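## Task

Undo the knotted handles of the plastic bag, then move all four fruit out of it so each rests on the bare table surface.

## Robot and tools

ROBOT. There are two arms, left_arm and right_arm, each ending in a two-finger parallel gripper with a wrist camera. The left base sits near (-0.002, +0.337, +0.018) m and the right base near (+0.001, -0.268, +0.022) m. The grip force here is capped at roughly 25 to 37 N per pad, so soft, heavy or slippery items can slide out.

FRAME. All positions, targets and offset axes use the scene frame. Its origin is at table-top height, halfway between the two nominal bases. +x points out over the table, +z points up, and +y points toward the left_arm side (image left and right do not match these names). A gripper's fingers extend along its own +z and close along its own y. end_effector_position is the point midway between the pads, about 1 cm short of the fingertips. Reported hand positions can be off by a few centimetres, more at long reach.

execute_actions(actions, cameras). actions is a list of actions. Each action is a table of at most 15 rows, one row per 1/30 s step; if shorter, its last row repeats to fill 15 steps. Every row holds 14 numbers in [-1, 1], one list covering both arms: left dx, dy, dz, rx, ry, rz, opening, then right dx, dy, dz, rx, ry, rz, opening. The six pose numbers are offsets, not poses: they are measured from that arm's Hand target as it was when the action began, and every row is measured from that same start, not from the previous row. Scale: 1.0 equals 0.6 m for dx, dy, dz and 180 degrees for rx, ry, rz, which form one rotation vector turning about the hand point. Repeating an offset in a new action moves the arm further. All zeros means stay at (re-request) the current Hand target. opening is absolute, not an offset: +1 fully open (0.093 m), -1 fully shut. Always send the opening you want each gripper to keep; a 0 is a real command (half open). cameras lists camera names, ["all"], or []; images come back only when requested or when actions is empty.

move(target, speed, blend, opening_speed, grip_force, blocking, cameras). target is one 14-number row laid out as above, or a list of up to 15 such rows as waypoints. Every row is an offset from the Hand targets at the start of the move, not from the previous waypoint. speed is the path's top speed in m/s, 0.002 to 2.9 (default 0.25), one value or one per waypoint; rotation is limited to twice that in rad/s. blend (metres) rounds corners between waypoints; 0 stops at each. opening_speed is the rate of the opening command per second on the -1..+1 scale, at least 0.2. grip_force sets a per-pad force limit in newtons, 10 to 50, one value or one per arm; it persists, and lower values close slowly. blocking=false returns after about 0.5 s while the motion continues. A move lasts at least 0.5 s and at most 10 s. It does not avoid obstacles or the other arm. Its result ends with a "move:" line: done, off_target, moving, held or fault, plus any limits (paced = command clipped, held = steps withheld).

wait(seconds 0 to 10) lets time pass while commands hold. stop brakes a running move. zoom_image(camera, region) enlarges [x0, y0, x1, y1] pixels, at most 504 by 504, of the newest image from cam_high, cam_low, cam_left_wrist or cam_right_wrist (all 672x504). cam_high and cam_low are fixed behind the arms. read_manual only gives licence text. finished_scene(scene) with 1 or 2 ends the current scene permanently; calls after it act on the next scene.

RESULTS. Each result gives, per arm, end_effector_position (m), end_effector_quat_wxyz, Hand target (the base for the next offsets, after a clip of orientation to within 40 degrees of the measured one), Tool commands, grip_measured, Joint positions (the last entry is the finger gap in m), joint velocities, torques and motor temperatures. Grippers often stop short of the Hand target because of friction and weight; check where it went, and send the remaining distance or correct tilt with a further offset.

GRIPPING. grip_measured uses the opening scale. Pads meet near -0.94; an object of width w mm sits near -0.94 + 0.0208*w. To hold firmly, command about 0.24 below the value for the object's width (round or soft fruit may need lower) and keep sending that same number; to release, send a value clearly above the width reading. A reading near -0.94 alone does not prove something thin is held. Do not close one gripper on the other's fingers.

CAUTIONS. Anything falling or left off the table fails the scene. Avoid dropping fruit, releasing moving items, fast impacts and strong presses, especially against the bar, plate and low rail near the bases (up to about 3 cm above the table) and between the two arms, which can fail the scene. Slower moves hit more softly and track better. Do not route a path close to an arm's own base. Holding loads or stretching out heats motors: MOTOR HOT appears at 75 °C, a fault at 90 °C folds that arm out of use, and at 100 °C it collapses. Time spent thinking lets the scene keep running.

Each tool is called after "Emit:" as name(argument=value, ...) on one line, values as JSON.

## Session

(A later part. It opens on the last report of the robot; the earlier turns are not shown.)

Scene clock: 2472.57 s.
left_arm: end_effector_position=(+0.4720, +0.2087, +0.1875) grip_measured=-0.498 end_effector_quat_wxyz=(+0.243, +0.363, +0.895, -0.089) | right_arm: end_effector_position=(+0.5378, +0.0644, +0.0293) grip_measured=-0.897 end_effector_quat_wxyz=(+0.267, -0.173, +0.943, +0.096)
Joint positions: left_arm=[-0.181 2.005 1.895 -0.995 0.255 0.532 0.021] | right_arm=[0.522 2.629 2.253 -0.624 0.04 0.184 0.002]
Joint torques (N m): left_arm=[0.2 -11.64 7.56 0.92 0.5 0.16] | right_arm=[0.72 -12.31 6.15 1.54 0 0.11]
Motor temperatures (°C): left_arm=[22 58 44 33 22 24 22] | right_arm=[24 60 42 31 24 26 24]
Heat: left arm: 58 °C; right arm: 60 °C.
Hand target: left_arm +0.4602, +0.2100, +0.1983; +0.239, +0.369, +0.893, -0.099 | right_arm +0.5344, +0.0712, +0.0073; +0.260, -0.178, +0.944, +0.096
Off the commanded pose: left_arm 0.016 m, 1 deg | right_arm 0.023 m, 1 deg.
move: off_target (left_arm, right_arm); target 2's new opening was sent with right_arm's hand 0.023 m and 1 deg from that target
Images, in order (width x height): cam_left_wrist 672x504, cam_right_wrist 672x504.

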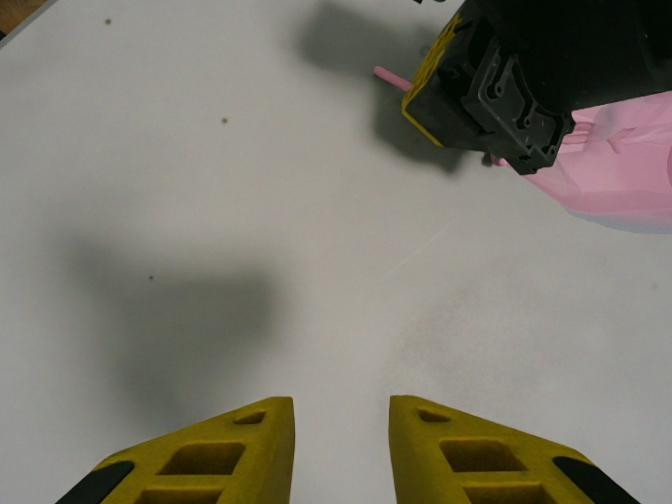

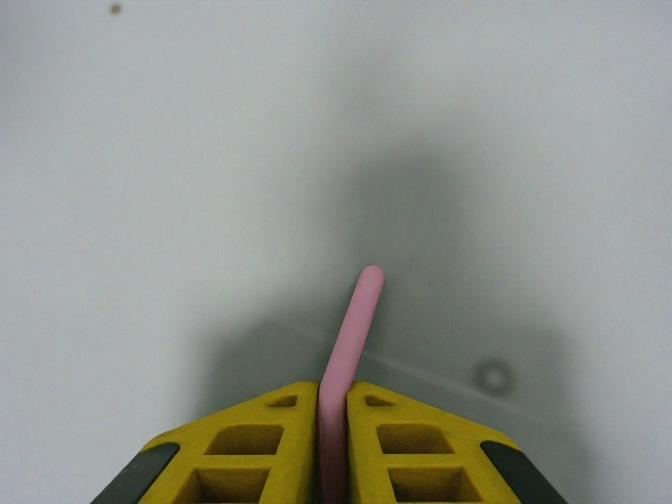

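Emit:
move(target=[[0, 0, 0, 0, 0, 0, -0.5, 0, -0.003, 0.02, 0, 0, 0, -0.5], [0, 0, 0, 0, 0, 0, -0.5, 0, 0, 0.17, 0, 0, 0, -0.5], [0, 0, 0, 0, 0, 0, -0.5, -0.1707, -0.1203, 0.1545, 0.1148, 0.1596, -0.4159, -0.4]], speed=[0.1, 0.12, 0.3], cameras=["cam_right_wrist", "cam_left_wrist"])

Scene clock: 2531.93 s.
left_arm: end_effector_position=(+0.4720, +0.2087, +0.1875) grip_measured=-0.498 end_effector_quat_wxyz=(+0.243, +0.363, +0.895, -0.089) | right_arm: end_effector_position=(+0.4350, +0.0010, +0.0771) grip_measured=-0.402 end_effector_quat_wxyz=(+0.064, +0.491, +0.863, +0.097)
Joint positions: left_arm=[-0.181 2.005 1.895 -0.995 0.255 0.532 0.021] | right_arm=[0.528 2.34 2.046 -1.048 0.044 1.599 0.026]
Joint torques (N m): left_arm=[0.2 -11.79 7.53 0.91 0.48 0.19] | right_arm=[-0.54 -17.63 5.38 0.51 -0.02 0.18]
Motor temperatures (°C): left_arm=[22 61 44 31 22 24 22] | right_arm=[24 70 40 31 24 26 25]
Heat: left arm: 61 °C; right arm: 70 °C.
Hand target: left_arm +0.4602, +0.2100, +0.1983; +0.239, +0.369, +0.893, -0.099 | right_arm +0.4319, -0.0009, +0.1000; +0.065, +0.496, +0.858, +0.114
Off the commanded pose: left_arm 0.016 m, 1 deg | right_arm 0.023 m, 2 deg.
move: off_target (left_arm, right_arm); target 3's new opening was sent with right_arm's hand 0.023 m and 2 deg from that target
Images, in order (width x height): cam_left_wrist 672x504, cam_right_wrist 672x504.

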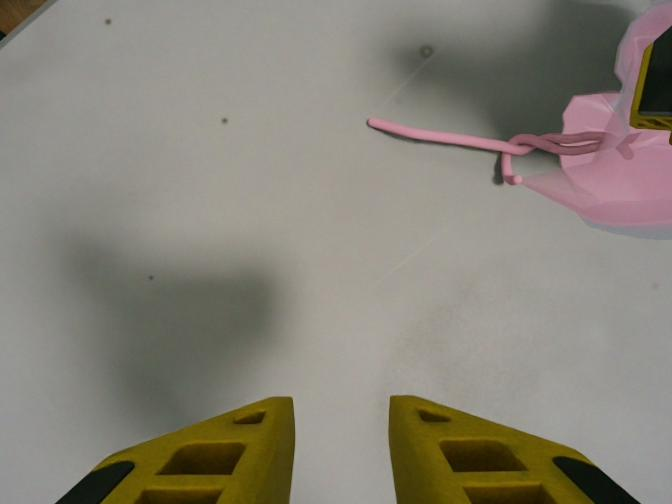

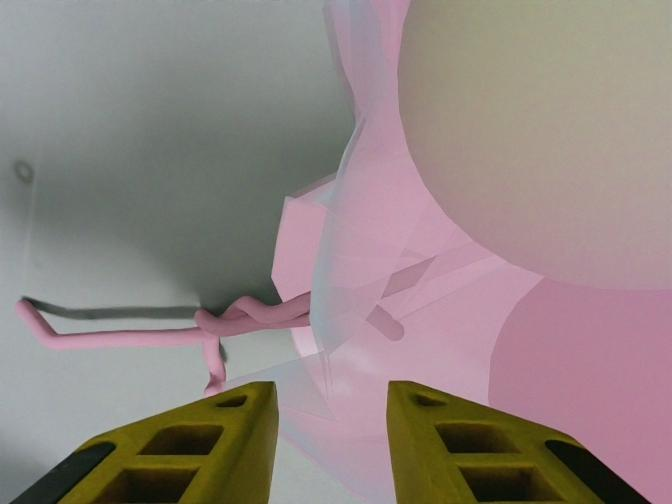

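Emit:
move(target=[[0, 0, 0, 0, 0, 0, -0.5, -0.019, 0.004, -0.05, 0, 0, 0, -0.5], [0, 0, 0, 0, 0, 0, -0.5, -0.019, 0.004, -0.125, 0, 0, 0, -0.5]], speed=0.08, cameras=["cam_right_wrist"])

Scene clock: 2542.10 s.
left_arm: end_effector_position=(+0.4720, +0.2087, +0.1875) grip_measured=-0.498 end_effector_quat_wxyz=(+0.243, +0.363, +0.895, -0.089) | right_arm: end_effector_position=(+0.4274, -0.0047, +0.0371) grip_measured=-0.498 end_effector_quat_wxyz=(+0.080, +0.497, +0.857, +0.109)
Joint positions: left_arm=[-0.181 2.005 1.895 -0.995 0.255 0.532 0.021] | right_arm=[0.532 2.289 1.788 -0.805 0.065 1.615 0.021]
Joint torques (N m): left_arm=[0.16 -11.7 7.58 0.92 0.51 0.18] | right_arm=[0.29 -11.85 3.69 1 -0.17 0.19]
Motor temperatures (°C): left_arm=[22 61 44 31 22 24 22] | right_arm=[24 76 40 30 24 26 24]
Heat: left arm: 61 °C; right arm: 76 °C. Fold the right arm in close to its base, or ease its load, before you think long.
Hand target: left_arm +0.4602, +0.2100, +0.1983; +0.239, +0.369, +0.893, -0.099 | right_arm +0.4205, +0.0015, +0.0250; +0.065, +0.496, +0.858, +0.114
Off the commanded pose: left_arm 0.016 m, 1 deg | right_arm 0.015 m, 2 deg.
MOTOR HOT: joint 2 (shoulder) of the right arm reports 76 °C; the controller's stop level is 90 °C. To cool a motor, set the load down, stop pushing, or move to a pose that needs little force.
move: off_target (left_arm, right_arm)
Images, in order (width x height): cam_right_wrist 672x504.

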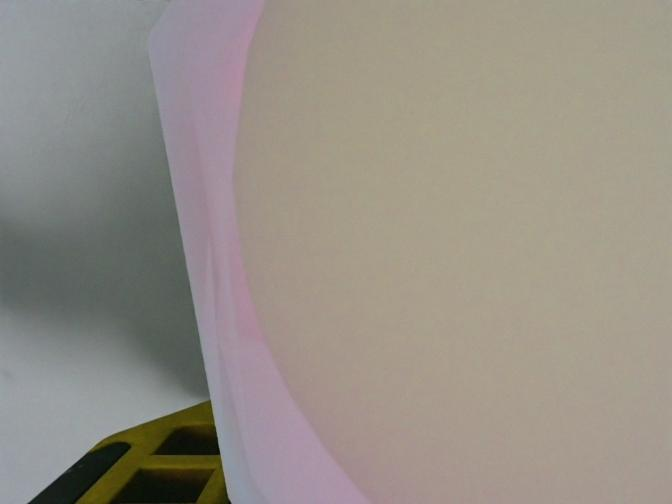

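Emit:
move(target=[[0, 0, 0, 0, 0, 0, -0.5, 0.01, -0.01, 0.12, 0, 0, 0, -0.5], [-0.2, 0.1, -0.03, 0, 0, 0, -0.5, -0.25, -0.25, 0.15, 0, 0, 0.2, -0.5], [-0.2, 0.1, -0.04, 0, 0, 0, -0.5, -0.27, -0.25, 0.12, 0, 0, 0.2, -0.5]], speed=0.2, cameras=["cam_high"])

Scene clock: 2550.07 s.
left_arm: end_effector_position=(+0.3360, +0.2714, +0.1688) grip_measured=-0.498 end_effector_quat_wxyz=(+0.216, +0.363, +0.901, -0.097) | right_arm: end_effector_position=(+0.2565, -0.1532, +0.0911) grip_measured=-0.498 end_effector_quat_wxyz=(+0.013, +0.212, +0.971, +0.113)
Joint positions: left_arm=[-0.046 1.502 1.245 -0.944 0.311 0.663 0.021] | right_arm=[0.289 1.503 0.982 -0.908 -0.158 0.773 0.021]
Joint torques (N m): left_arm=[0.25 -6.9 6.38 1.53 0.57 0.17] | right_arm=[0.43 -7.87 5.46 0.7 -0.15 0.11]
Motor temperatures (°C): left_arm=[22 60 44 31 22 24 22] | right_arm=[24 73 40 30 24 26 24]
Heat: left arm: 60 °C; right arm: 73 °C. Fold the right arm in close to its base, or ease its load, before you think long.
Hand target: left_arm +0.3403, +0.2699, +0.1743; +0.239, +0.369, +0.893, -0.099 | right_arm +0.2585, -0.1485, +0.0970; +0.027, +0.206, +0.970, +0.128
Off the commanded pose: left_arm 0.007 m, 3 deg | right_arm 0.008 m, 2 deg.
MOTOR HOT: still on. Joint 2 (shoulder) of the right arm reports 73 °C.
move: off_target (left_arm)
Images, in order (width x height): cam_high 672x504.

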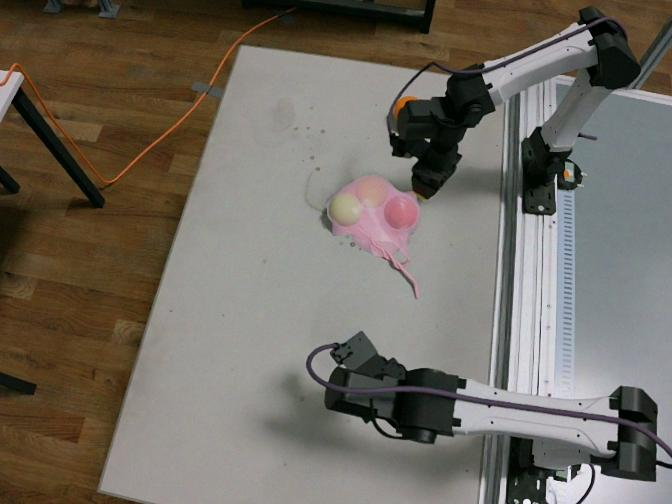

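Emit:
zoom_image(camera="cam_high", region=[310, 160, 450, 310])

Scaled by 3.360 from the camera's 672x504 image, which has a finer 960x720 frame.

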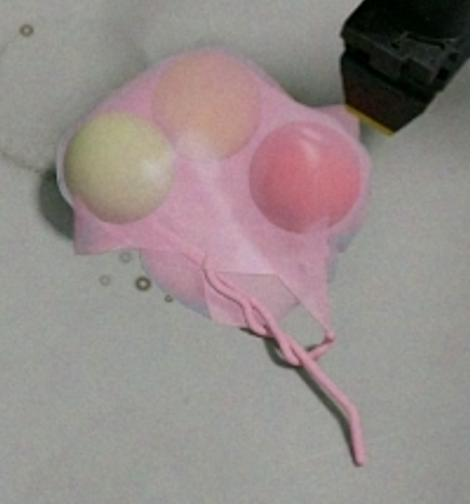

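Emit:
move(target=[[0, 0, 0, 0, 0, 0, -0.5, 0, 0, 0.12, 0, 0, 0, -0.5], [0, 0, 0, 0, 0, 0, -0.5, 0.0692, 0.1642, 0.14, -0.082, -0.1705, 0.242, -0.5]], speed=0.25, cameras=["cam_right_wrist"])

Scene clock: 2566.63 s.
left_arm: end_effector_position=(+0.3361, +0.2714, +0.1688) grip_measured=-0.498 end_effector_quat_wxyz=(+0.216, +0.363, +0.901, -0.097) | right_arm: end_effector_position=(+0.2916, -0.0584, +0.1763) grip_measured=-0.498 end_effector_quat_wxyz=(+0.236, -0.203, +0.949, +0.053)
Joint positions: left_arm=[-0.046 1.502 1.245 -0.943 0.311 0.663 0.021] | right_arm=[0.658 1.485 1.209 -0.828 0.144 0.241 0.021]
Joint torques (N m): left_arm=[0.24 -6.89 6.39 1.54 0.56 0.17] | right_arm=[0.31 -4.88 8.58 1.39 0.22 -0.02]
Motor temperatures (°C): left_arm=[22 52 43 32 22 24 22] | right_arm=[24 64 40 30 24 26 24]
Heat: left arm: 52 °C; right arm: 64 °C.
Hand target: left_arm +0.3403, +0.2699, +0.1743; +0.239, +0.369, +0.893, -0.099 | right_arm +0.3001, -0.0500, +0.1810; +0.252, -0.208, +0.943, +0.056
Off the commanded pose: left_arm 0.007 m, 3 deg | right_arm 0.013 m, 2 deg.
MOTOR HOT: cleared for the motors of the right arm.
move: off_target (left_arm, right_arm)
Images, in order (width x height): cam_right_wrist 672x504.

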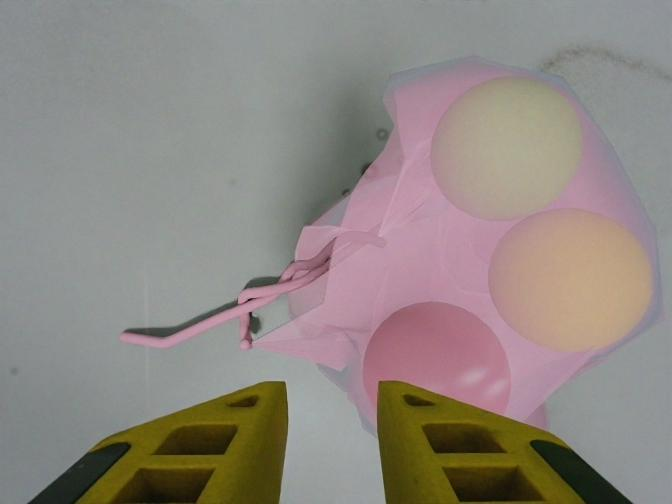

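Emit:
zoom_image(camera="cam_right_wrist", region=[200, 170, 440, 380])

Scaled by 2.100 from the camera's 672x504 image, which has a finer 960x720 frame.

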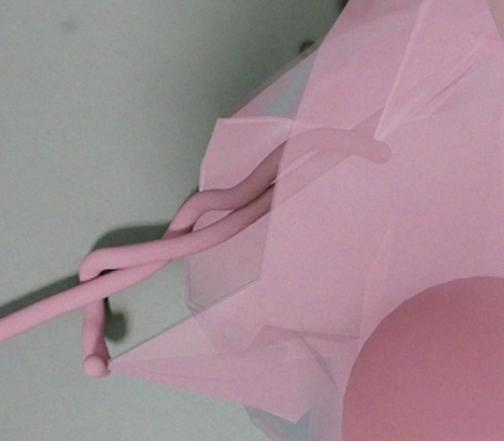

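Emit:
move(target=[-0.1322, -0.3932, -0.1238, 0.0392, 0.0365, -0.0219, -0.5, -0.0833, -0.1667, 0.033, 0, 0, 0.139, -0.5], speed=0.2, cameras=["cam_left_wrist", "cam_right_wrist"])

Scene clock: 2605.70 s.
left_arm: end_effector_position=(+0.2501, +0.0443, +0.0937) grip_measured=-0.498 end_effector_quat_wxyz=(+0.138, +0.414, +0.897, -0.069) | right_arm: end_effector_position=(+0.2584, -0.1477, +0.2024) grip_measured=-0.498 end_effector_quat_wxyz=(+0.243, -0.405, +0.875, +0.104)
Joint positions: left_arm=[-0.865 1.759 1.251 -0.753 -0.007 0.001 0.021] | right_arm=[0.267 1.194 1.084 -0.988 -0.239 -0.503 0.021]
Joint torques (N m): left_arm=[-0.46 -6.31 9.68 1.37 -0.17 -0.12] | right_arm=[-1.02 -4.75 6.16 0.83 -0.32 0]
Motor temperatures (°C): left_arm=[22 46 42 33 22 24 22] | right_arm=[24 53 42 31 24 26 24]
Heat: left arm: 46 °C; right arm: 53 °C.
Hand target: left_arm +0.2609, +0.0341, +0.0999; +0.161, +0.407, +0.896, -0.073 | right_arm +0.2501, -0.1500, +0.2008; +0.234, -0.407, +0.876, +0.110
Off the commanded pose: left_arm 0.016 m, 3 deg | right_arm 0.009 m, 1 deg.
move: off_target (left_arm)
Images, in order (width x height): cam_left_wrist 672x504, cam_right_wrist 672x504.

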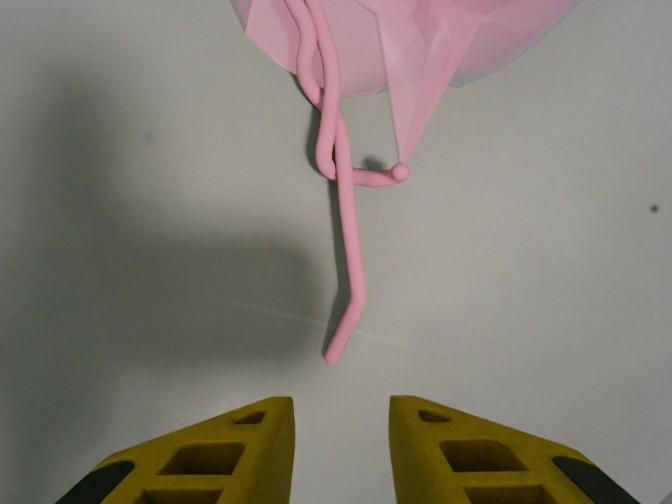

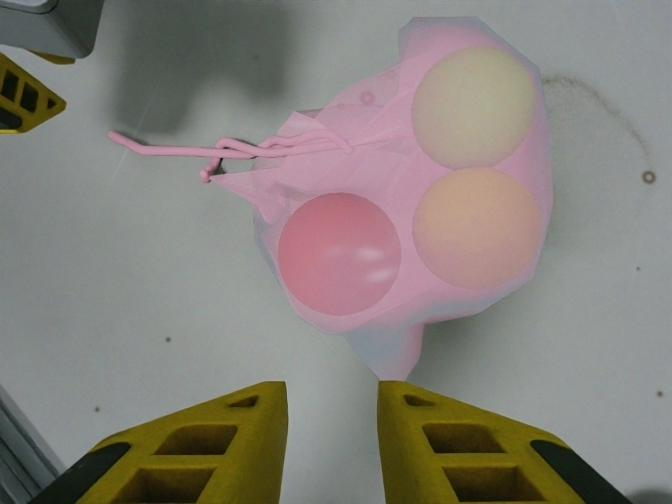

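Emit:
move(target=[[0.0152, -0.0402, -0.07, 0, 0, 0, -0.5, 0, 0, 0, 0, 0, 0, -0.5], [0.0152, -0.0402, -0.1365, 0, 0, 0, -0.5, 0, 0, 0, 0, 0, 0, -0.5]], speed=0.09, cameras=["cam_left_wrist"])

Scene clock: 2614.90 s.
left_arm: end_effector_position=(+0.2674, +0.0136, +0.0222) grip_measured=-0.498 end_effector_quat_wxyz=(+0.150, +0.411, +0.896, -0.074) | right_arm: end_effector_position=(+0.2583, -0.1477, +0.2024) grip_measured=-0.498 end_effector_quat_wxyz=(+0.243, -0.405, +0.875, +0.104)
Joint positions: left_arm=[-0.881 1.968 1.212 -0.481 -0.015 -0.019 0.021] | right_arm=[0.267 1.194 1.084 -0.989 -0.239 -0.504 0.021]
Joint torques (N m): left_arm=[-0.75 -7.6 5.9 1.57 -0.18 -0.08] | right_arm=[-1.14 -4.68 6.15 0.84 -0.32 0.04]
Heat: left arm: 45 °C; right arm: 52 °C.
Hand target: left_arm +0.2700, +0.0098, +0.0181; +0.161, +0.407, +0.896, -0.073 | right_arm +0.2501, -0.1500, +0.2008; +0.234, -0.407, +0.876, +0.110
Off the commanded pose: left_arm 0.006 m, 1 deg | right_arm 0.009 m, 1 deg.
move: done
Images, in order (width x height): cam_left_wrist 672x504.

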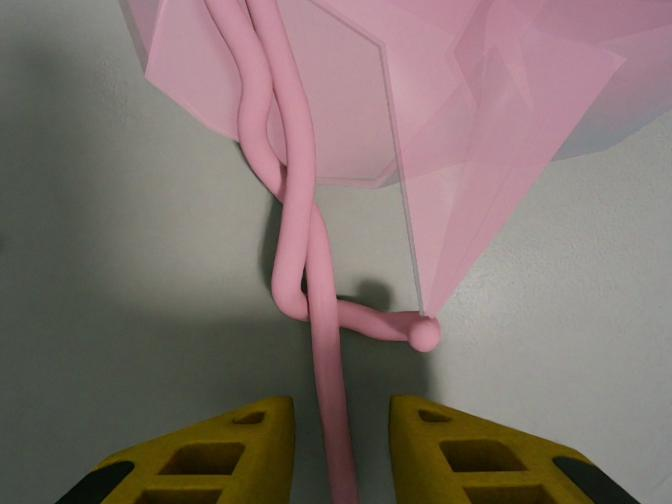

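Emit:
move(target=[[0, 0, 0, 0, 0, 0, -1, 0, -0.06, 0.01, 0, 0, 0, -0.5], [0, 0, 0.0917, 0, 0, 0, -1, 0, -0.06, 0.01, 0, 0, 0, -0.5], [-0.0207, -0.0493, 0.1, 0, 0, 0.2, -1, 0, -0.06, 0.01, 0, 0, 0, -0.5], [-0.0073, -0.106, 0.083, 0, 0, 0.4, -1, 0, -0.06, 0.01, 0, 0, 0, -0.5]], speed=[0.1, 0.1, 0.2, 0.2], opening_speed=0.8, cameras=["cam_left_wrist", "cam_right_wrist"])

Scene clock: 2636.03 s.
left_arm: end_effector_position=(+0.2663, -0.0472, +0.0726) grip_measured=-0.914 end_effector_quat_wxyz=(+0.177, -0.067, +0.982, -0.011) | right_arm: end_effector_position=(+0.2540, -0.1859, +0.1988) grip_measured=-0.498 end_effector_quat_wxyz=(+0.229, -0.405, +0.879, +0.105)
Joint positions: left_arm=[-1.078 2.212 1.806 -0.997 -0.33 -1.187 0.001] | right_arm=[0.089 1.182 1.084 -1.076 -0.312 -0.673 0.021]
Joint torques (N m): left_arm=[-0.38 -10.66 6.64 0.74 -0.32 0.08] | right_arm=[-1.1 -4.71 8.27 0.74 -0.4 0.04]
Heat: left arm: 45 °C; right arm: 50 °C.
Hand target: left_arm +0.2660, -0.0465, +0.0725; +0.177, -0.065, +0.982, -0.010 (not the last commanded pose) | right_arm +0.2501, -0.1861, +0.2068; +0.234, -0.407, +0.876, +0.110
Off the commanded pose: left_arm 0.008 m, 16 deg | right_arm 0.009 m, 1 deg.
move: held (left_arm; a check stopped the path); path passed 3 of 4 targets; limits=held
pose unreachable (left arm): on one or more control steps of this call, first in action 0 (counted from 0), this arm could not follow its commanded pose, so it was not sent that pose on those steps. It may still have moved: this result reports where it is.
cause: moving toward the commanded pose would bring a part of the arm too close to another arm (this arm's wrist (the part past joint 4) and the right arm's fingers, 12 mm apart when this arm was first held).
Images, in order (width x height): cam_left_wrist 672x504, cam_right_wrist 672x504.

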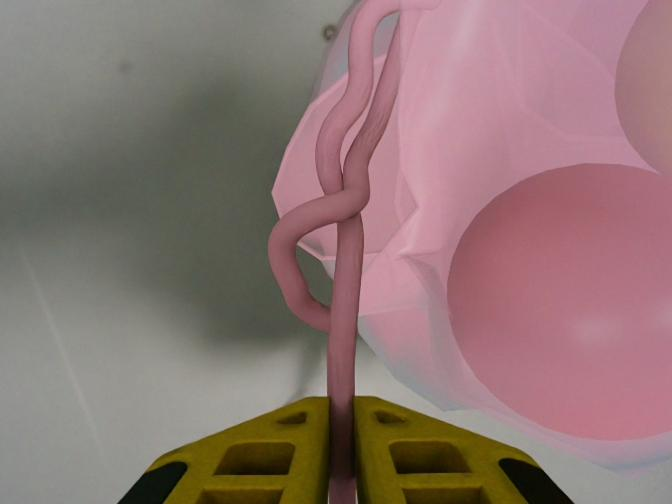

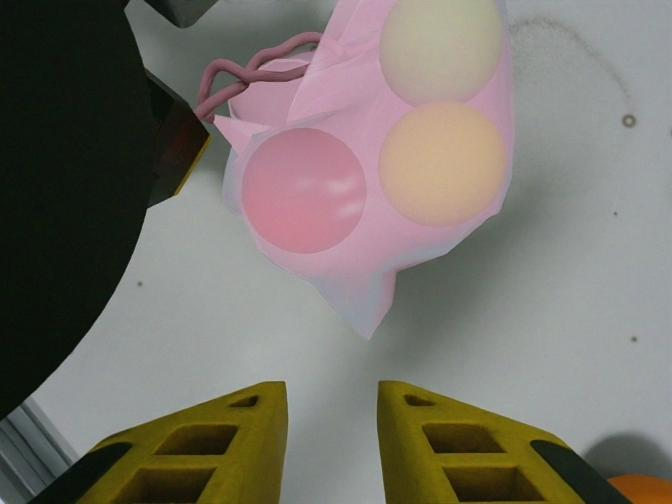

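Emit:
move(target=[[0, 0, 0, 0, 0, 0, -1, -0.05, -0.12, 0.02, 0, 0, -0.1, -0.5], [0, 0, -0.06, 0, 0, 0, -1, -0.05, -0.12, 0.02, 0, 0, -0.1, -0.5], [0, 0, -0.06, 0, 0, 0, -0.4, -0.05, -0.12, 0.02, 0, 0, -0.1, -0.5], [0, 0, 0.08, 0, 0, 0, -0.4, -0.05, -0.12, 0.02, 0, 0, -0.1, -0.5]], speed=[0.15, 0.1, 0.1, 0.12], opening_speed=1.0, cameras=["cam_left_wrist"])

Scene clock: 2664.43 s.
left_arm: end_effector_position=(+0.2671, -0.0476, +0.1046) grip_measured=-0.402 end_effector_quat_wxyz=(+0.174, -0.066, +0.983, -0.004) | right_arm: end_effector_position=(+0.2289, -0.2604, +0.2227) grip_measured=-0.498 end_effector_quat_wxyz=(+0.258, -0.264, +0.927, +0.061)
Joint positions: left_arm=[-1.078 2.216 1.943 -1.143 -0.33 -1.187 0.026] | right_arm=[-0.225 1.014 1.084 -1.203 -0.315 -0.672 0.021]
Joint torques (N m): left_arm=[-0.29 -12.11 9.01 0.38 -0.35 0.05] | right_arm=[-1.1 -2.76 5.44 0.78 -0.37 -0.03]
Motor temperatures (°C): left_arm=[22 51 42 31 22 24 22] | right_arm=[24 48 43 29 24 26 24]
Heat: left arm: 51 °C; right arm: 48 °C.
Hand target: left_arm +0.2660, -0.0465, +0.1205; +0.177, -0.065, +0.982, -0.010 | right_arm +0.2201, -0.2580, +0.2187; +0.248, -0.265, +0.929, +0.072
Off the commanded pose: left_arm 0.016 m, 1 deg | right_arm 0.010 m, 2 deg.
move: off_target (left_arm)
Images, in order (width x height): cam_left_wrist 672x504.

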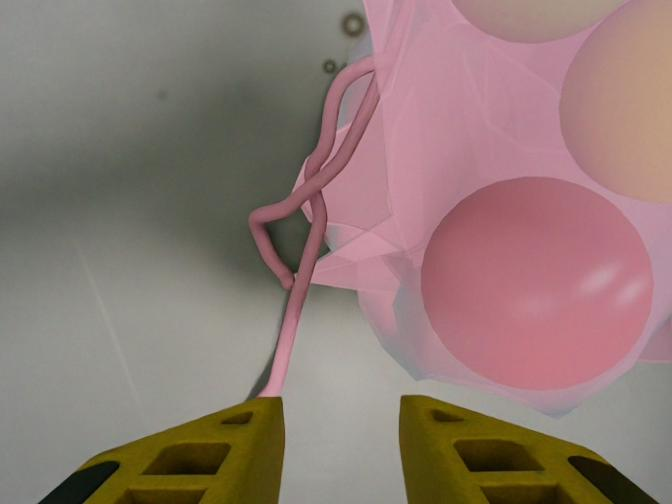

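Emit:
move(target=[[0.0717, 0.0558, -0.07, 0, 0, 0.167, -0.6, 0, 0, 0, 0, 0, 0, -0.5], [0.0717, 0.0558, -0.155, 0, 0, 0.167, -0.6, 0, 0, 0, 0, 0, 0, -0.5]], speed=0.12, cameras=["cam_left_wrist"])

Scene clock: 2693.23 s.
left_arm: end_effector_position=(+0.3031, -0.0138, +0.0335) grip_measured=-0.598 end_effector_quat_wxyz=(+0.163, -0.310, +0.936, +0.038) | right_arm: end_effector_position=(+0.2289, -0.2604, +0.2227) grip_measured=-0.498 end_effector_quat_wxyz=(+0.258, -0.264, +0.927, +0.061)
Joint positions: left_arm=[-0.979 2.38 1.947 -1.126 -0.352 -1.619 0.016] | right_arm=[-0.225 1.014 1.084 -1.203 -0.315 -0.672 0.021]
Joint torques (N m): left_arm=[0.25 -10.15 5.9 0.61 -0.6 -0.11] | right_arm=[-1.02 -2.61 5.49 0.74 -0.43 0.06]
Heat: left arm: 52 °C; right arm: 46 °C.
Hand target: left_arm +0.3090, -0.0130, +0.0275; +0.173, -0.318, +0.931, +0.036 | right_arm +0.2201, -0.2580, +0.2187; +0.248, -0.265, +0.929, +0.072
Off the commanded pose: left_arm 0.008 m, 2 deg | right_arm 0.010 m, 2 deg.
move: done
Images, in order (width x height): cam_left_wrist 672x504.

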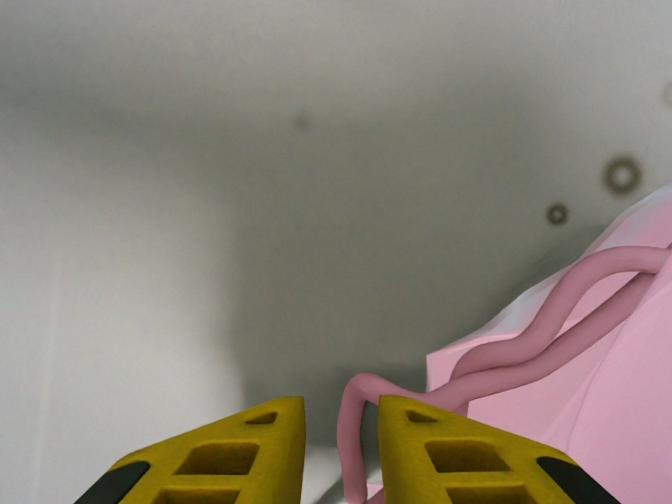

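Emit:
move(target=[[-0.003, -0.0083, -0.02, 0, 0, 0, -0.6, 0, 0, 0, 0, 0, 0, -0.5], [-0.003, -0.0083, -0.02, 0, 0, 0, -1, 0, 0, 0, 0, 0, 0, -0.5]], speed=0.06, opening_speed=0.6, cameras=["cam_left_wrist"])

Scene clock: 2699.83 s.
left_arm: end_effector_position=(+0.3051, -0.0169, +0.0248) grip_measured=-0.988 end_effector_quat_wxyz=(+0.164, -0.314, +0.934, +0.035) | right_arm: end_effector_position=(+0.2289, -0.2604, +0.2227) grip_measured=-0.498 end_effector_quat_wxyz=(+0.258, -0.264, +0.927, +0.061)
Joint positions: left_arm=[-0.979 2.4 1.947 -1.101 -0.353 -1.627 0] | right_arm=[-0.225 1.014 1.084 -1.203 -0.315 -0.672 0.021]
Joint torques (N m): left_arm=[-0.54 -9.7 5.93 0.65 -0.6 -0.11] | right_arm=[-1.11 -2.55 5.57 0.79 -0.34 0.07]
Heat: left arm: 52 °C; right arm: 46 °C.
Hand target: left_arm +0.3073, -0.0180, +0.0156; +0.173, -0.318, +0.931, +0.036 | right_arm +0.2201, -0.2580, +0.2187; +0.248, -0.265, +0.929, +0.072
Off the commanded pose: left_arm 0.010 m, 1 deg | right_arm 0.010 m, 2 deg.
move: done
Images, in order (width x height): cam_left_wrist 672x504.

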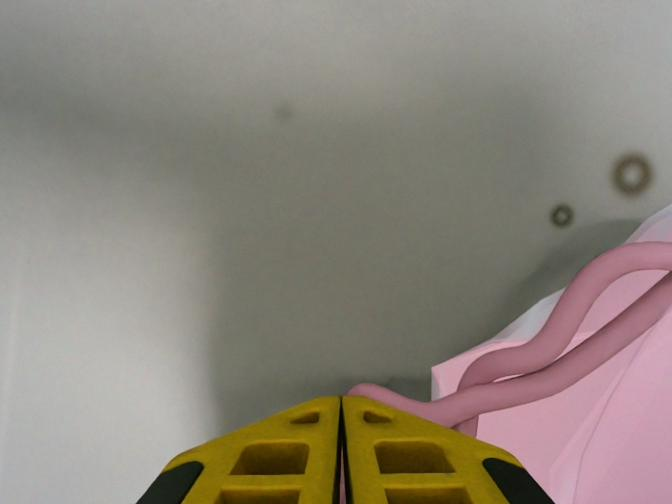

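Emit:
move(target=[[0, 0, 0.02, 0, 0, 0, -0.6, 0, 0, 0, 0, 0, 0, -0.5], [0, 0.0, -0.025, 0, 0, 0, -0.6, 0, 0, 0, 0, 0, 0, -0.5]], speed=0.06, cameras=["cam_left_wrist"])

Scene clock: 2704.10 s.
left_arm: end_effector_position=(+0.3091, -0.0189, +0.0197) grip_measured=-0.602 end_effector_quat_wxyz=(+0.173, -0.316, +0.932, +0.028) | right_arm: end_effector_position=(+0.2289, -0.2604, +0.2227) grip_measured=-0.498 end_effector_quat_wxyz=(+0.258, -0.264, +0.927, +0.061)
Joint positions: left_arm=[-0.979 2.404 1.929 -1.06 -0.367 -1.628 0.016] | right_arm=[-0.225 1.014 1.084 -1.203 -0.315 -0.672 0.021]
Joint torques (N m): left_arm=[-0.39 -8.84 4.72 0.71 -0.44 -0.09] | right_arm=[-1.07 -2.69 5.48 0.74 -0.44 0.02]
Heat: left arm: 52 °C; right arm: 46 °C.
Hand target: left_arm +0.3072, -0.0180, +0.0006; +0.173, -0.318, +0.931, +0.036 | right_arm +0.2201, -0.2580, +0.2187; +0.248, -0.265, +0.929, +0.072
Off the commanded pose: left_arm 0.019 m, 1 deg | right_arm 0.010 m, 2 deg.
move: off_target (left_arm)
Images, in order (width x height): cam_left_wrist 672x504.

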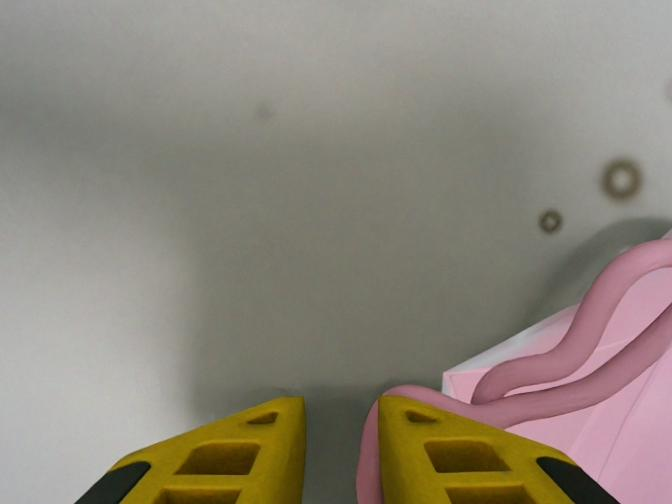

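Emit:
move(target=[[0, 0, 0.06, 0, 0, 0, -0.6, 0, 0, 0, 0, 0, 0, -0.5], [-0.002, -0.012, 0.06, 0, 0, 0, -0.55, 0, 0, 0, 0, 0, 0, -0.5], [-0.002, -0.012, 0.008, 0, 0, 0, -0.55, 0, 0, 0, 0, 0, 0, -0.5]], speed=0.07, cameras=["cam_left_wrist"])

Scene clock: 2712.40 s.
left_arm: end_effector_position=(+0.3079, -0.0230, +0.0188) grip_measured=-0.552 end_effector_quat_wxyz=(+0.172, -0.317, +0.932, +0.034) | right_arm: end_effector_position=(+0.2289, -0.2604, +0.2227) grip_measured=-0.498 end_effector_quat_wxyz=(+0.258, -0.264, +0.927, +0.061)
Joint positions: left_arm=[-0.986 2.433 1.977 -1.096 -0.367 -1.639 0.019] | right_arm=[-0.225 1.014 1.084 -1.203 -0.315 -0.672 0.021]
Joint torques (N m): left_arm=[-0.77 -9.55 5.34 0.68 -0.42 -0.12] | right_arm=[-0.95 -2.62 5.42 0.76 -0.36 0.02]
Heat: left arm: 53 °C; right arm: 45 °C.
Hand target: left_arm +0.3059, -0.0253, +0.0052; +0.173, -0.318, +0.932, +0.036 | right_arm +0.2201, -0.2580, +0.2187; +0.248, -0.265, +0.929, +0.072
Off the commanded pose: left_arm 0.014 m, 0 deg | right_arm 0.010 m, 2 deg.
move: off_target (left_arm)
Images, in order (width x height): cam_left_wrist 672x504.

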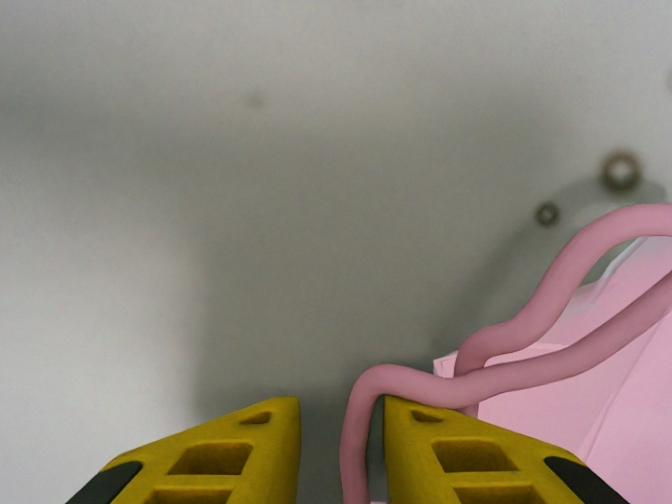

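Emit:
move(target=[[0, 0, 0, 0, 0, 0, -1, 0, 0, 0, 0, 0, 0, -0.5], [0, 0, 0.04, 0, 0, 0, -1, 0, 0, 0, 0, 0, 0, -0.5]], speed=0.06, opening_speed=0.6, cameras=["cam_left_wrist"])

Scene clock: 2716.37 s.
left_arm: end_effector_position=(+0.3079, -0.0229, +0.0220) grip_measured=-0.936 end_effector_quat_wxyz=(+0.171, -0.316, +0.932, +0.035) | right_arm: end_effector_position=(+0.2289, -0.2604, +0.2227) grip_measured=-0.498 end_effector_quat_wxyz=(+0.258, -0.264, +0.927, +0.061)
Joint positions: left_arm=[-0.986 2.433 1.99 -1.113 -0.367 -1.639 0] | right_arm=[-0.225 1.014 1.084 -1.203 -0.315 -0.672 0.021]
Joint torques (N m): left_arm=[-0.83 -11.41 8.85 0.07 -0.45 -0.1] | right_arm=[-1.05 -2.59 5.53 0.75 -0.38 0]
Heat: left arm: 54 °C; right arm: 45 °C.
Hand target: left_arm +0.3059, -0.0254, +0.0293; +0.173, -0.318, +0.932, +0.036 | right_arm +0.2201, -0.2580, +0.2187; +0.248, -0.265, +0.929, +0.072
Off the commanded pose: left_arm 0.008 m, 0 deg | right_arm 0.010 m, 2 deg.
move: done
Images, in order (width x height): cam_left_wrist 672x504.

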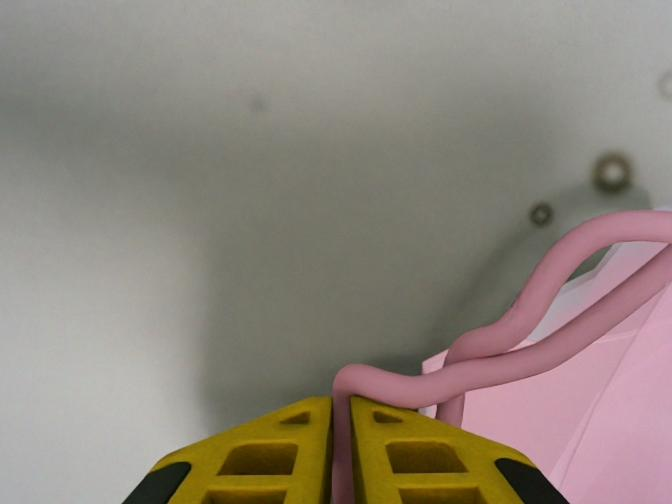

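Emit:
move(target=[0, 0, 0.09, 0, 0, 0, -1, 0, 0, 0, 0, 0, 0, -0.5], speed=0.05, cameras=["cam_left_wrist", "cam_right_wrist"])

Scene clock: 2722.63 s.
left_arm: end_effector_position=(+0.3083, -0.0222, +0.0663) grip_measured=-0.936 end_effector_quat_wxyz=(+0.168, -0.315, +0.933, +0.046) | right_arm: end_effector_position=(+0.2289, -0.2604, +0.2227) grip_measured=-0.498 end_effector_quat_wxyz=(+0.258, -0.264, +0.927, +0.061)
Joint positions: left_arm=[-0.986 2.433 2.167 -1.312 -0.367 -1.641 0] | right_arm=[-0.225 1.014 1.084 -1.203 -0.315 -0.672 0.021]
Joint torques (N m): left_arm=[-0.98 -13 8.92 0.05 -0.43 -0.11] | right_arm=[-0.9 -2.73 5.63 0.75 -0.39 0.03]
Motor temperatures (°C): left_arm=[22 56 44 29 22 24 22] | right_arm=[24 45 40 29 25 26 24]
Heat: left arm: 56 °C; right arm: 45 °C.
Hand target: left_arm +0.3059, -0.0253, +0.0833; +0.173, -0.318, +0.932, +0.036 | right_arm +0.2201, -0.2580, +0.2187; +0.248, -0.265, +0.929, +0.072
Off the commanded pose: left_arm 0.017 m, 1 deg | right_arm 0.010 m, 2 deg.
move: off_target (left_arm)
Images, in order (width x height): cam_left_wrist 672x504, cam_right_wrist 672x504.

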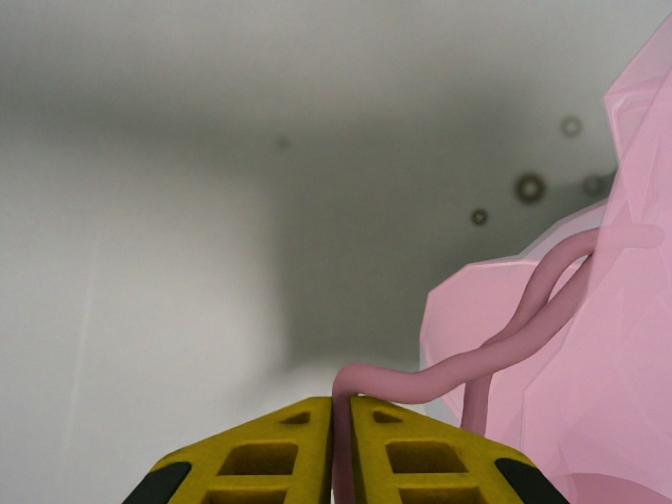

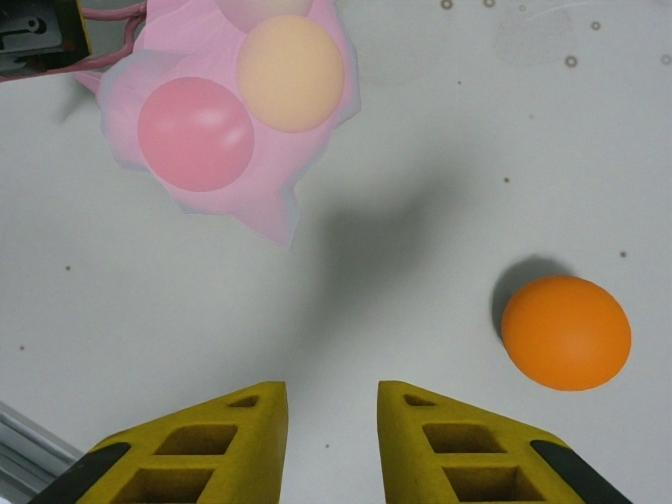

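Emit:
move(target=[[0.06, -0.08, 0.03, 0, 0, 0, -1, 0, 0, 0, 0, 0, 0, -0.5]], speed=0.08, cameras=["cam_left_wrist", "cam_right_wrist"])

Scene clock: 2728.30 s.
left_arm: end_effector_position=(+0.3443, -0.0757, +0.1059) grip_measured=-0.936 end_effector_quat_wxyz=(+0.191, -0.317, +0.928, -0.038) | right_arm: end_effector_position=(+0.2289, -0.2604, +0.2227) grip_measured=-0.498 end_effector_quat_wxyz=(+0.258, -0.264, +0.927, +0.061)
Joint positions: left_arm=[-0.986 2.712 2.843 -1.525 -0.367 -1.612 0] | right_arm=[-0.225 1.014 1.084 -1.203 -0.315 -0.672 0.021]
Joint torques (N m): left_arm=[-0.51 -10.73 8.62 0.41 -0.48 0.2] | right_arm=[-0.99 -2.73 5.48 0.75 -0.42 0.02]
Motor temperatures (°C): left_arm=[22 58 44 29 22 24 22] | right_arm=[24 45 40 29 25 26 24]
Heat: left arm: 58 °C; right arm: 45 °C.
Hand target: left_arm +0.3419, -0.0734, +0.1012; +0.173, -0.318, +0.932, +0.036 | right_arm +0.2201, -0.2580, +0.2187; +0.248, -0.265, +0.929, +0.072
Off the commanded pose: left_arm 0.006 m, 9 deg | right_arm 0.010 m, 2 deg.
elbow stopped short (left arm): the move would have taken joint 3 (elbow) straighter than the controller allows.
move: off_target (left_arm)
Images, in order (width x height): cam_left_wrist 672x504, cam_right_wrist 672x504.

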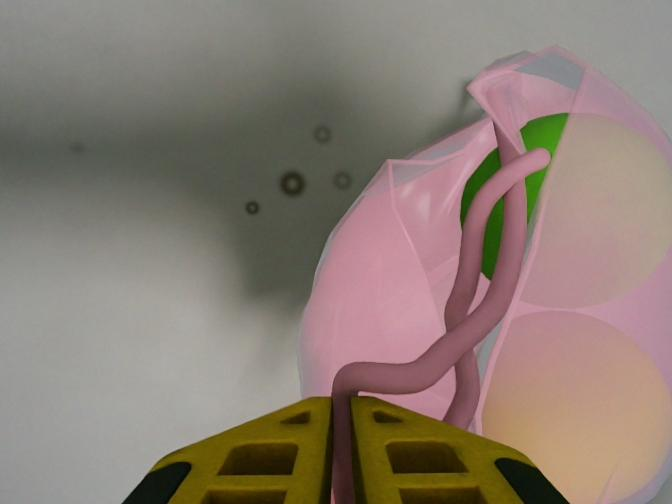

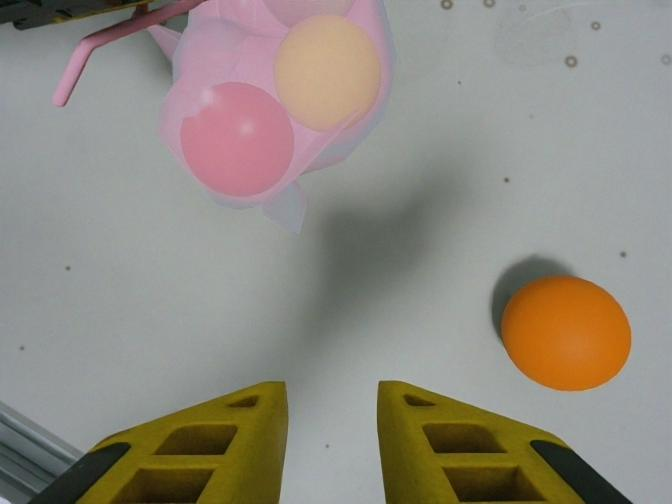

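Emit:
move(target=[[0.015, 0.015, -0.11, 0, 0, 0, -1, 0, 0, 0, 0, 0, 0, -0.5]], speed=0.08, cameras=["cam_left_wrist", "cam_right_wrist"])

Scene clock: 2751.13 s.
left_arm: end_effector_position=(+0.3472, -0.0628, +0.0369) grip_measured=-0.936 end_effector_quat_wxyz=(+0.174, -0.315, +0.933, +0.027) | right_arm: end_effector_position=(+0.2289, -0.2604, +0.2227) grip_measured=-0.498 end_effector_quat_wxyz=(+0.258, -0.264, +0.927, +0.061)
Joint positions: left_arm=[-0.966 2.846 2.843 -1.525 -0.367 -1.612 0] | right_arm=[-0.225 1.014 1.084 -1.203 -0.315 -0.672 0.021]
Joint torques (N m): left_arm=[0.02 -11.55 8.76 0.42 -0.44 0.08] | right_arm=[-1.09 -2.81 5.48 0.72 -0.37 0.06]
Motor temperatures (°C): left_arm=[22 58 45 29 22 24 22] | right_arm=[24 44 40 28 25 26 24]
Heat: left arm: 58 °C; right arm: 44 °C.
Hand target: left_arm +0.3510, -0.0643, +0.0354; +0.173, -0.318, +0.932, +0.036 | right_arm +0.2201, -0.2580, +0.2187; +0.248, -0.265, +0.929, +0.072
Off the commanded pose: left_arm 0.004 m, 1 deg | right_arm 0.010 m, 2 deg.
elbow stopped short (left arm): the move would have taken joint 3 (elbow) straighter than the controller allows.
move: done
Images, in order (width x height): cam_left_wrist 672x504, cam_right_wrist 672x504.

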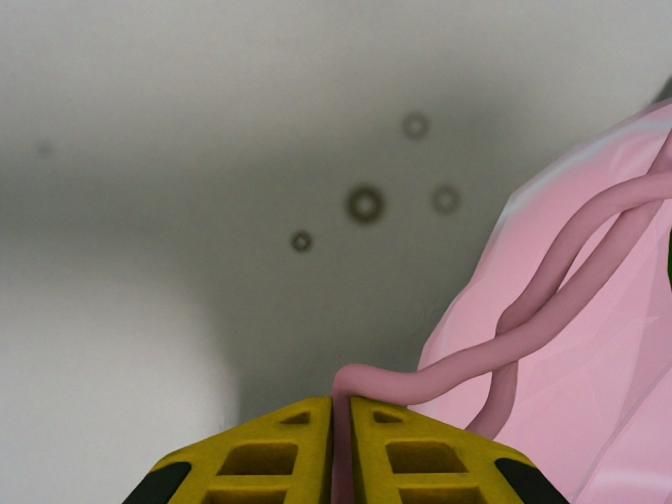

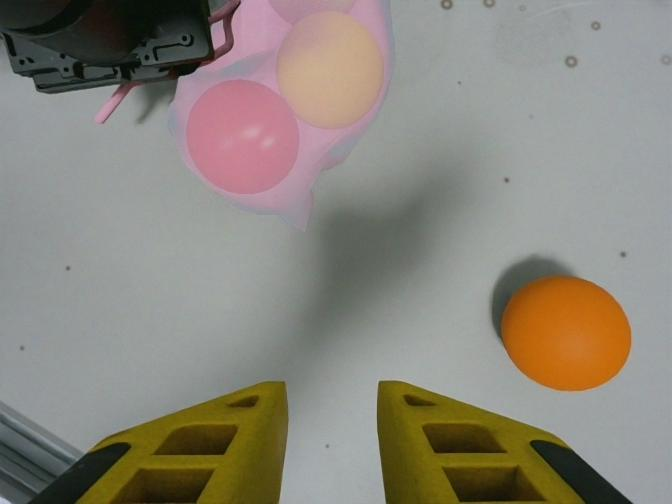

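Emit:
move(target=[[0.025, -0.04, 0.0, 0, 0, 0, -1, 0, 0, 0, 0, 0, 0, -0.5], [0.025, -0.04, -0.015, 0, 0, 0, -1, 0, 0, 0, 0, 0, 0, -0.5], [0.025, -0.04, -0.015, 0, 0, 0, -0.55, 0, 0, 0, 0, 0, 0, -0.5], [0.0, -0.02, 0.07, 0, 0, 0, -0.55, 0, 0, 0, 0, 0, 0, -0.5], [-0.1, 0.17, 0.1, 0, 0, -0.1, -0.55, 0, 0, 0, 0, 0, 0, -0.5]], speed=[0.08, 0.06, 0.06, 0.08, 0.2], opening_speed=1.0, cameras=["cam_left_wrist", "cam_right_wrist"])

Scene clock: 2763.43 s.
left_arm: end_effector_position=(+0.2892, +0.0416, +0.0898) grip_measured=-0.552 end_effector_quat_wxyz=(+0.177, -0.168, +0.969, +0.030) | right_arm: end_effector_position=(+0.2289, -0.2604, +0.2227) grip_measured=-0.498 end_effector_quat_wxyz=(+0.258, -0.264, +0.927, +0.061)
Joint positions: left_arm=[-0.938 2.036 1.607 -1.037 -0.361 -1.264 0.019] | right_arm=[-0.225 1.014 1.084 -1.203 -0.315 -0.672 0.021]
Joint torques (N m): left_arm=[0.2 -10.89 5.85 0.93 -0.13 0.19] | right_arm=[-1.1 -2.67 5.53 0.73 -0.39 0.04]
Motor temperatures (°C): left_arm=[22 59 45 29 22 24 22] | right_arm=[24 44 40 28 25 26 24]
Heat: left arm: 59 °C; right arm: 44 °C.
Hand target: left_arm +0.2910, +0.0377, +0.0953; +0.177, -0.168, +0.970, +0.008 | right_arm +0.2201, -0.2580, +0.2187; +0.248, -0.265, +0.929, +0.072
Off the commanded pose: left_arm 0.007 m, 3 deg | right_arm 0.010 m, 2 deg.
elbow stopped short (left arm): the move would have taken joint 3 (elbow) straighter than the controller allows.
move: off_target (left_arm); target 3's new opening was sent with left_arm's hand 0.011 m and 5 deg from that target
Images, in order (width x height): cam_left_wrist 672x504, cam_right_wrist 672x504.

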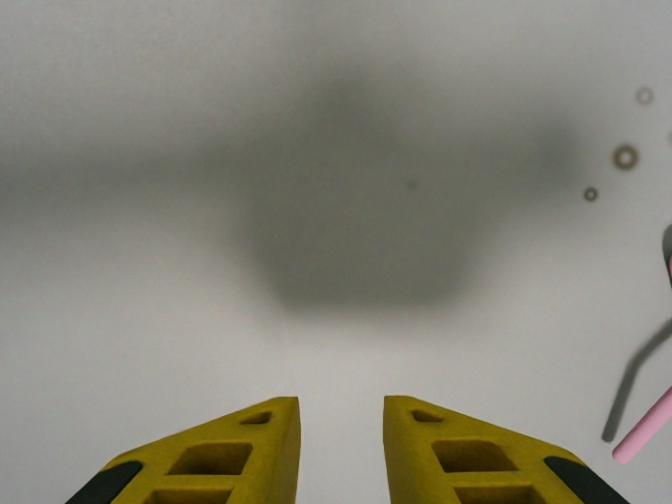

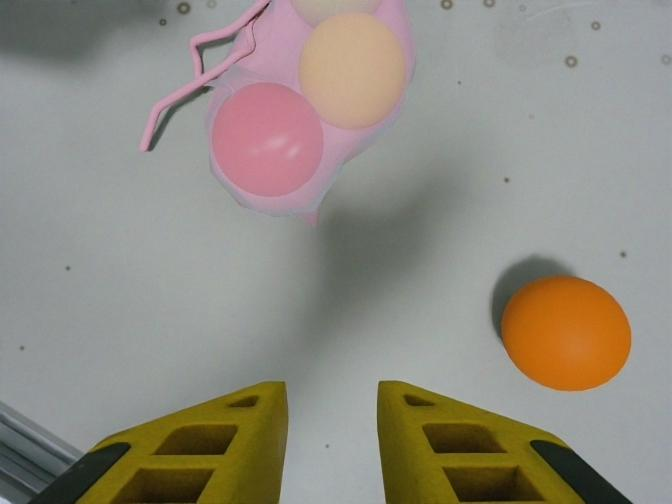

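Emit:
zoom_image(camera="cam_right_wrist", region=[120, 0, 340, 180])

Scaled by 2.291 from the camera's 672x504 image, which has a finer 960x720 frame.

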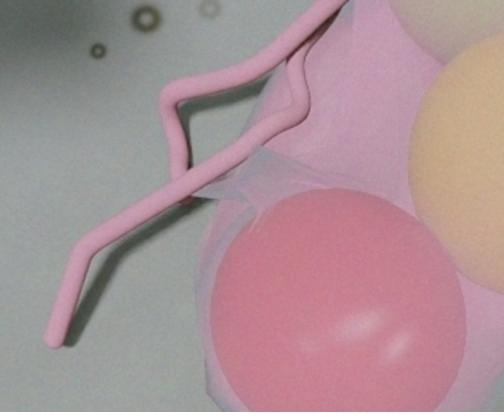

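Emit:
move(target=[0.1233, -0.2012, -0.0088, -0.1635, 0.0338, 0.0964, -0.6, 0, 0, 0, 0, 0, 0, -0.5], speed=0.2, cameras=["cam_left_wrist"])

Scene clock: 2790.80 s.
left_arm: end_effector_position=(+0.3559, -0.0714, +0.0868) grip_measured=-0.598 end_effector_quat_wxyz=(+0.075, -0.344, +0.919, -0.178) | right_arm: end_effector_position=(+0.2289, -0.2604, +0.2227) grip_measured=-0.498 end_effector_quat_wxyz=(+0.258, -0.264, +0.927, +0.061)
Joint positions: left_arm=[-0.863 2.32 2.025 -0.889 -0.035 -1.572 0.016] | right_arm=[-0.225 1.014 1.084 -1.203 -0.315 -0.672 0.021]
Joint torques (N m): left_arm=[0.08 -9.94 9.99 1.52 0.09 -0.1] | right_arm=[-1.01 -2.59 5.37 0.74 -0.38 0.02]
Motor temperatures (°C): left_arm=[22 54 44 29 22 24 22] | right_arm=[24 43 40 28 25 26 24]
Heat: left arm: 54 °C; right arm: 43 °C.
Hand target: left_arm +0.3650, -0.0830, +0.0901; +0.074, -0.349, +0.912, -0.202 | right_arm +0.2201, -0.2580, +0.2187; +0.248, -0.265, +0.929, +0.072
Off the commanded pose: left_arm 0.015 m, 3 deg | right_arm 0.010 m, 2 deg.
move: off_target (left_arm)
Images, in order (width x height): cam_left_wrist 672x504.

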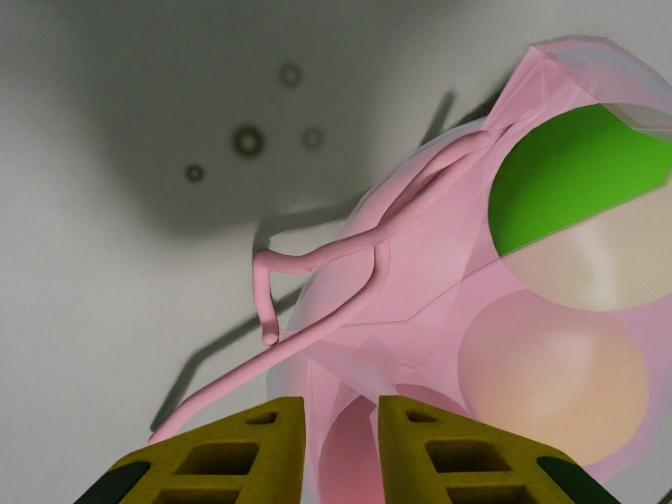

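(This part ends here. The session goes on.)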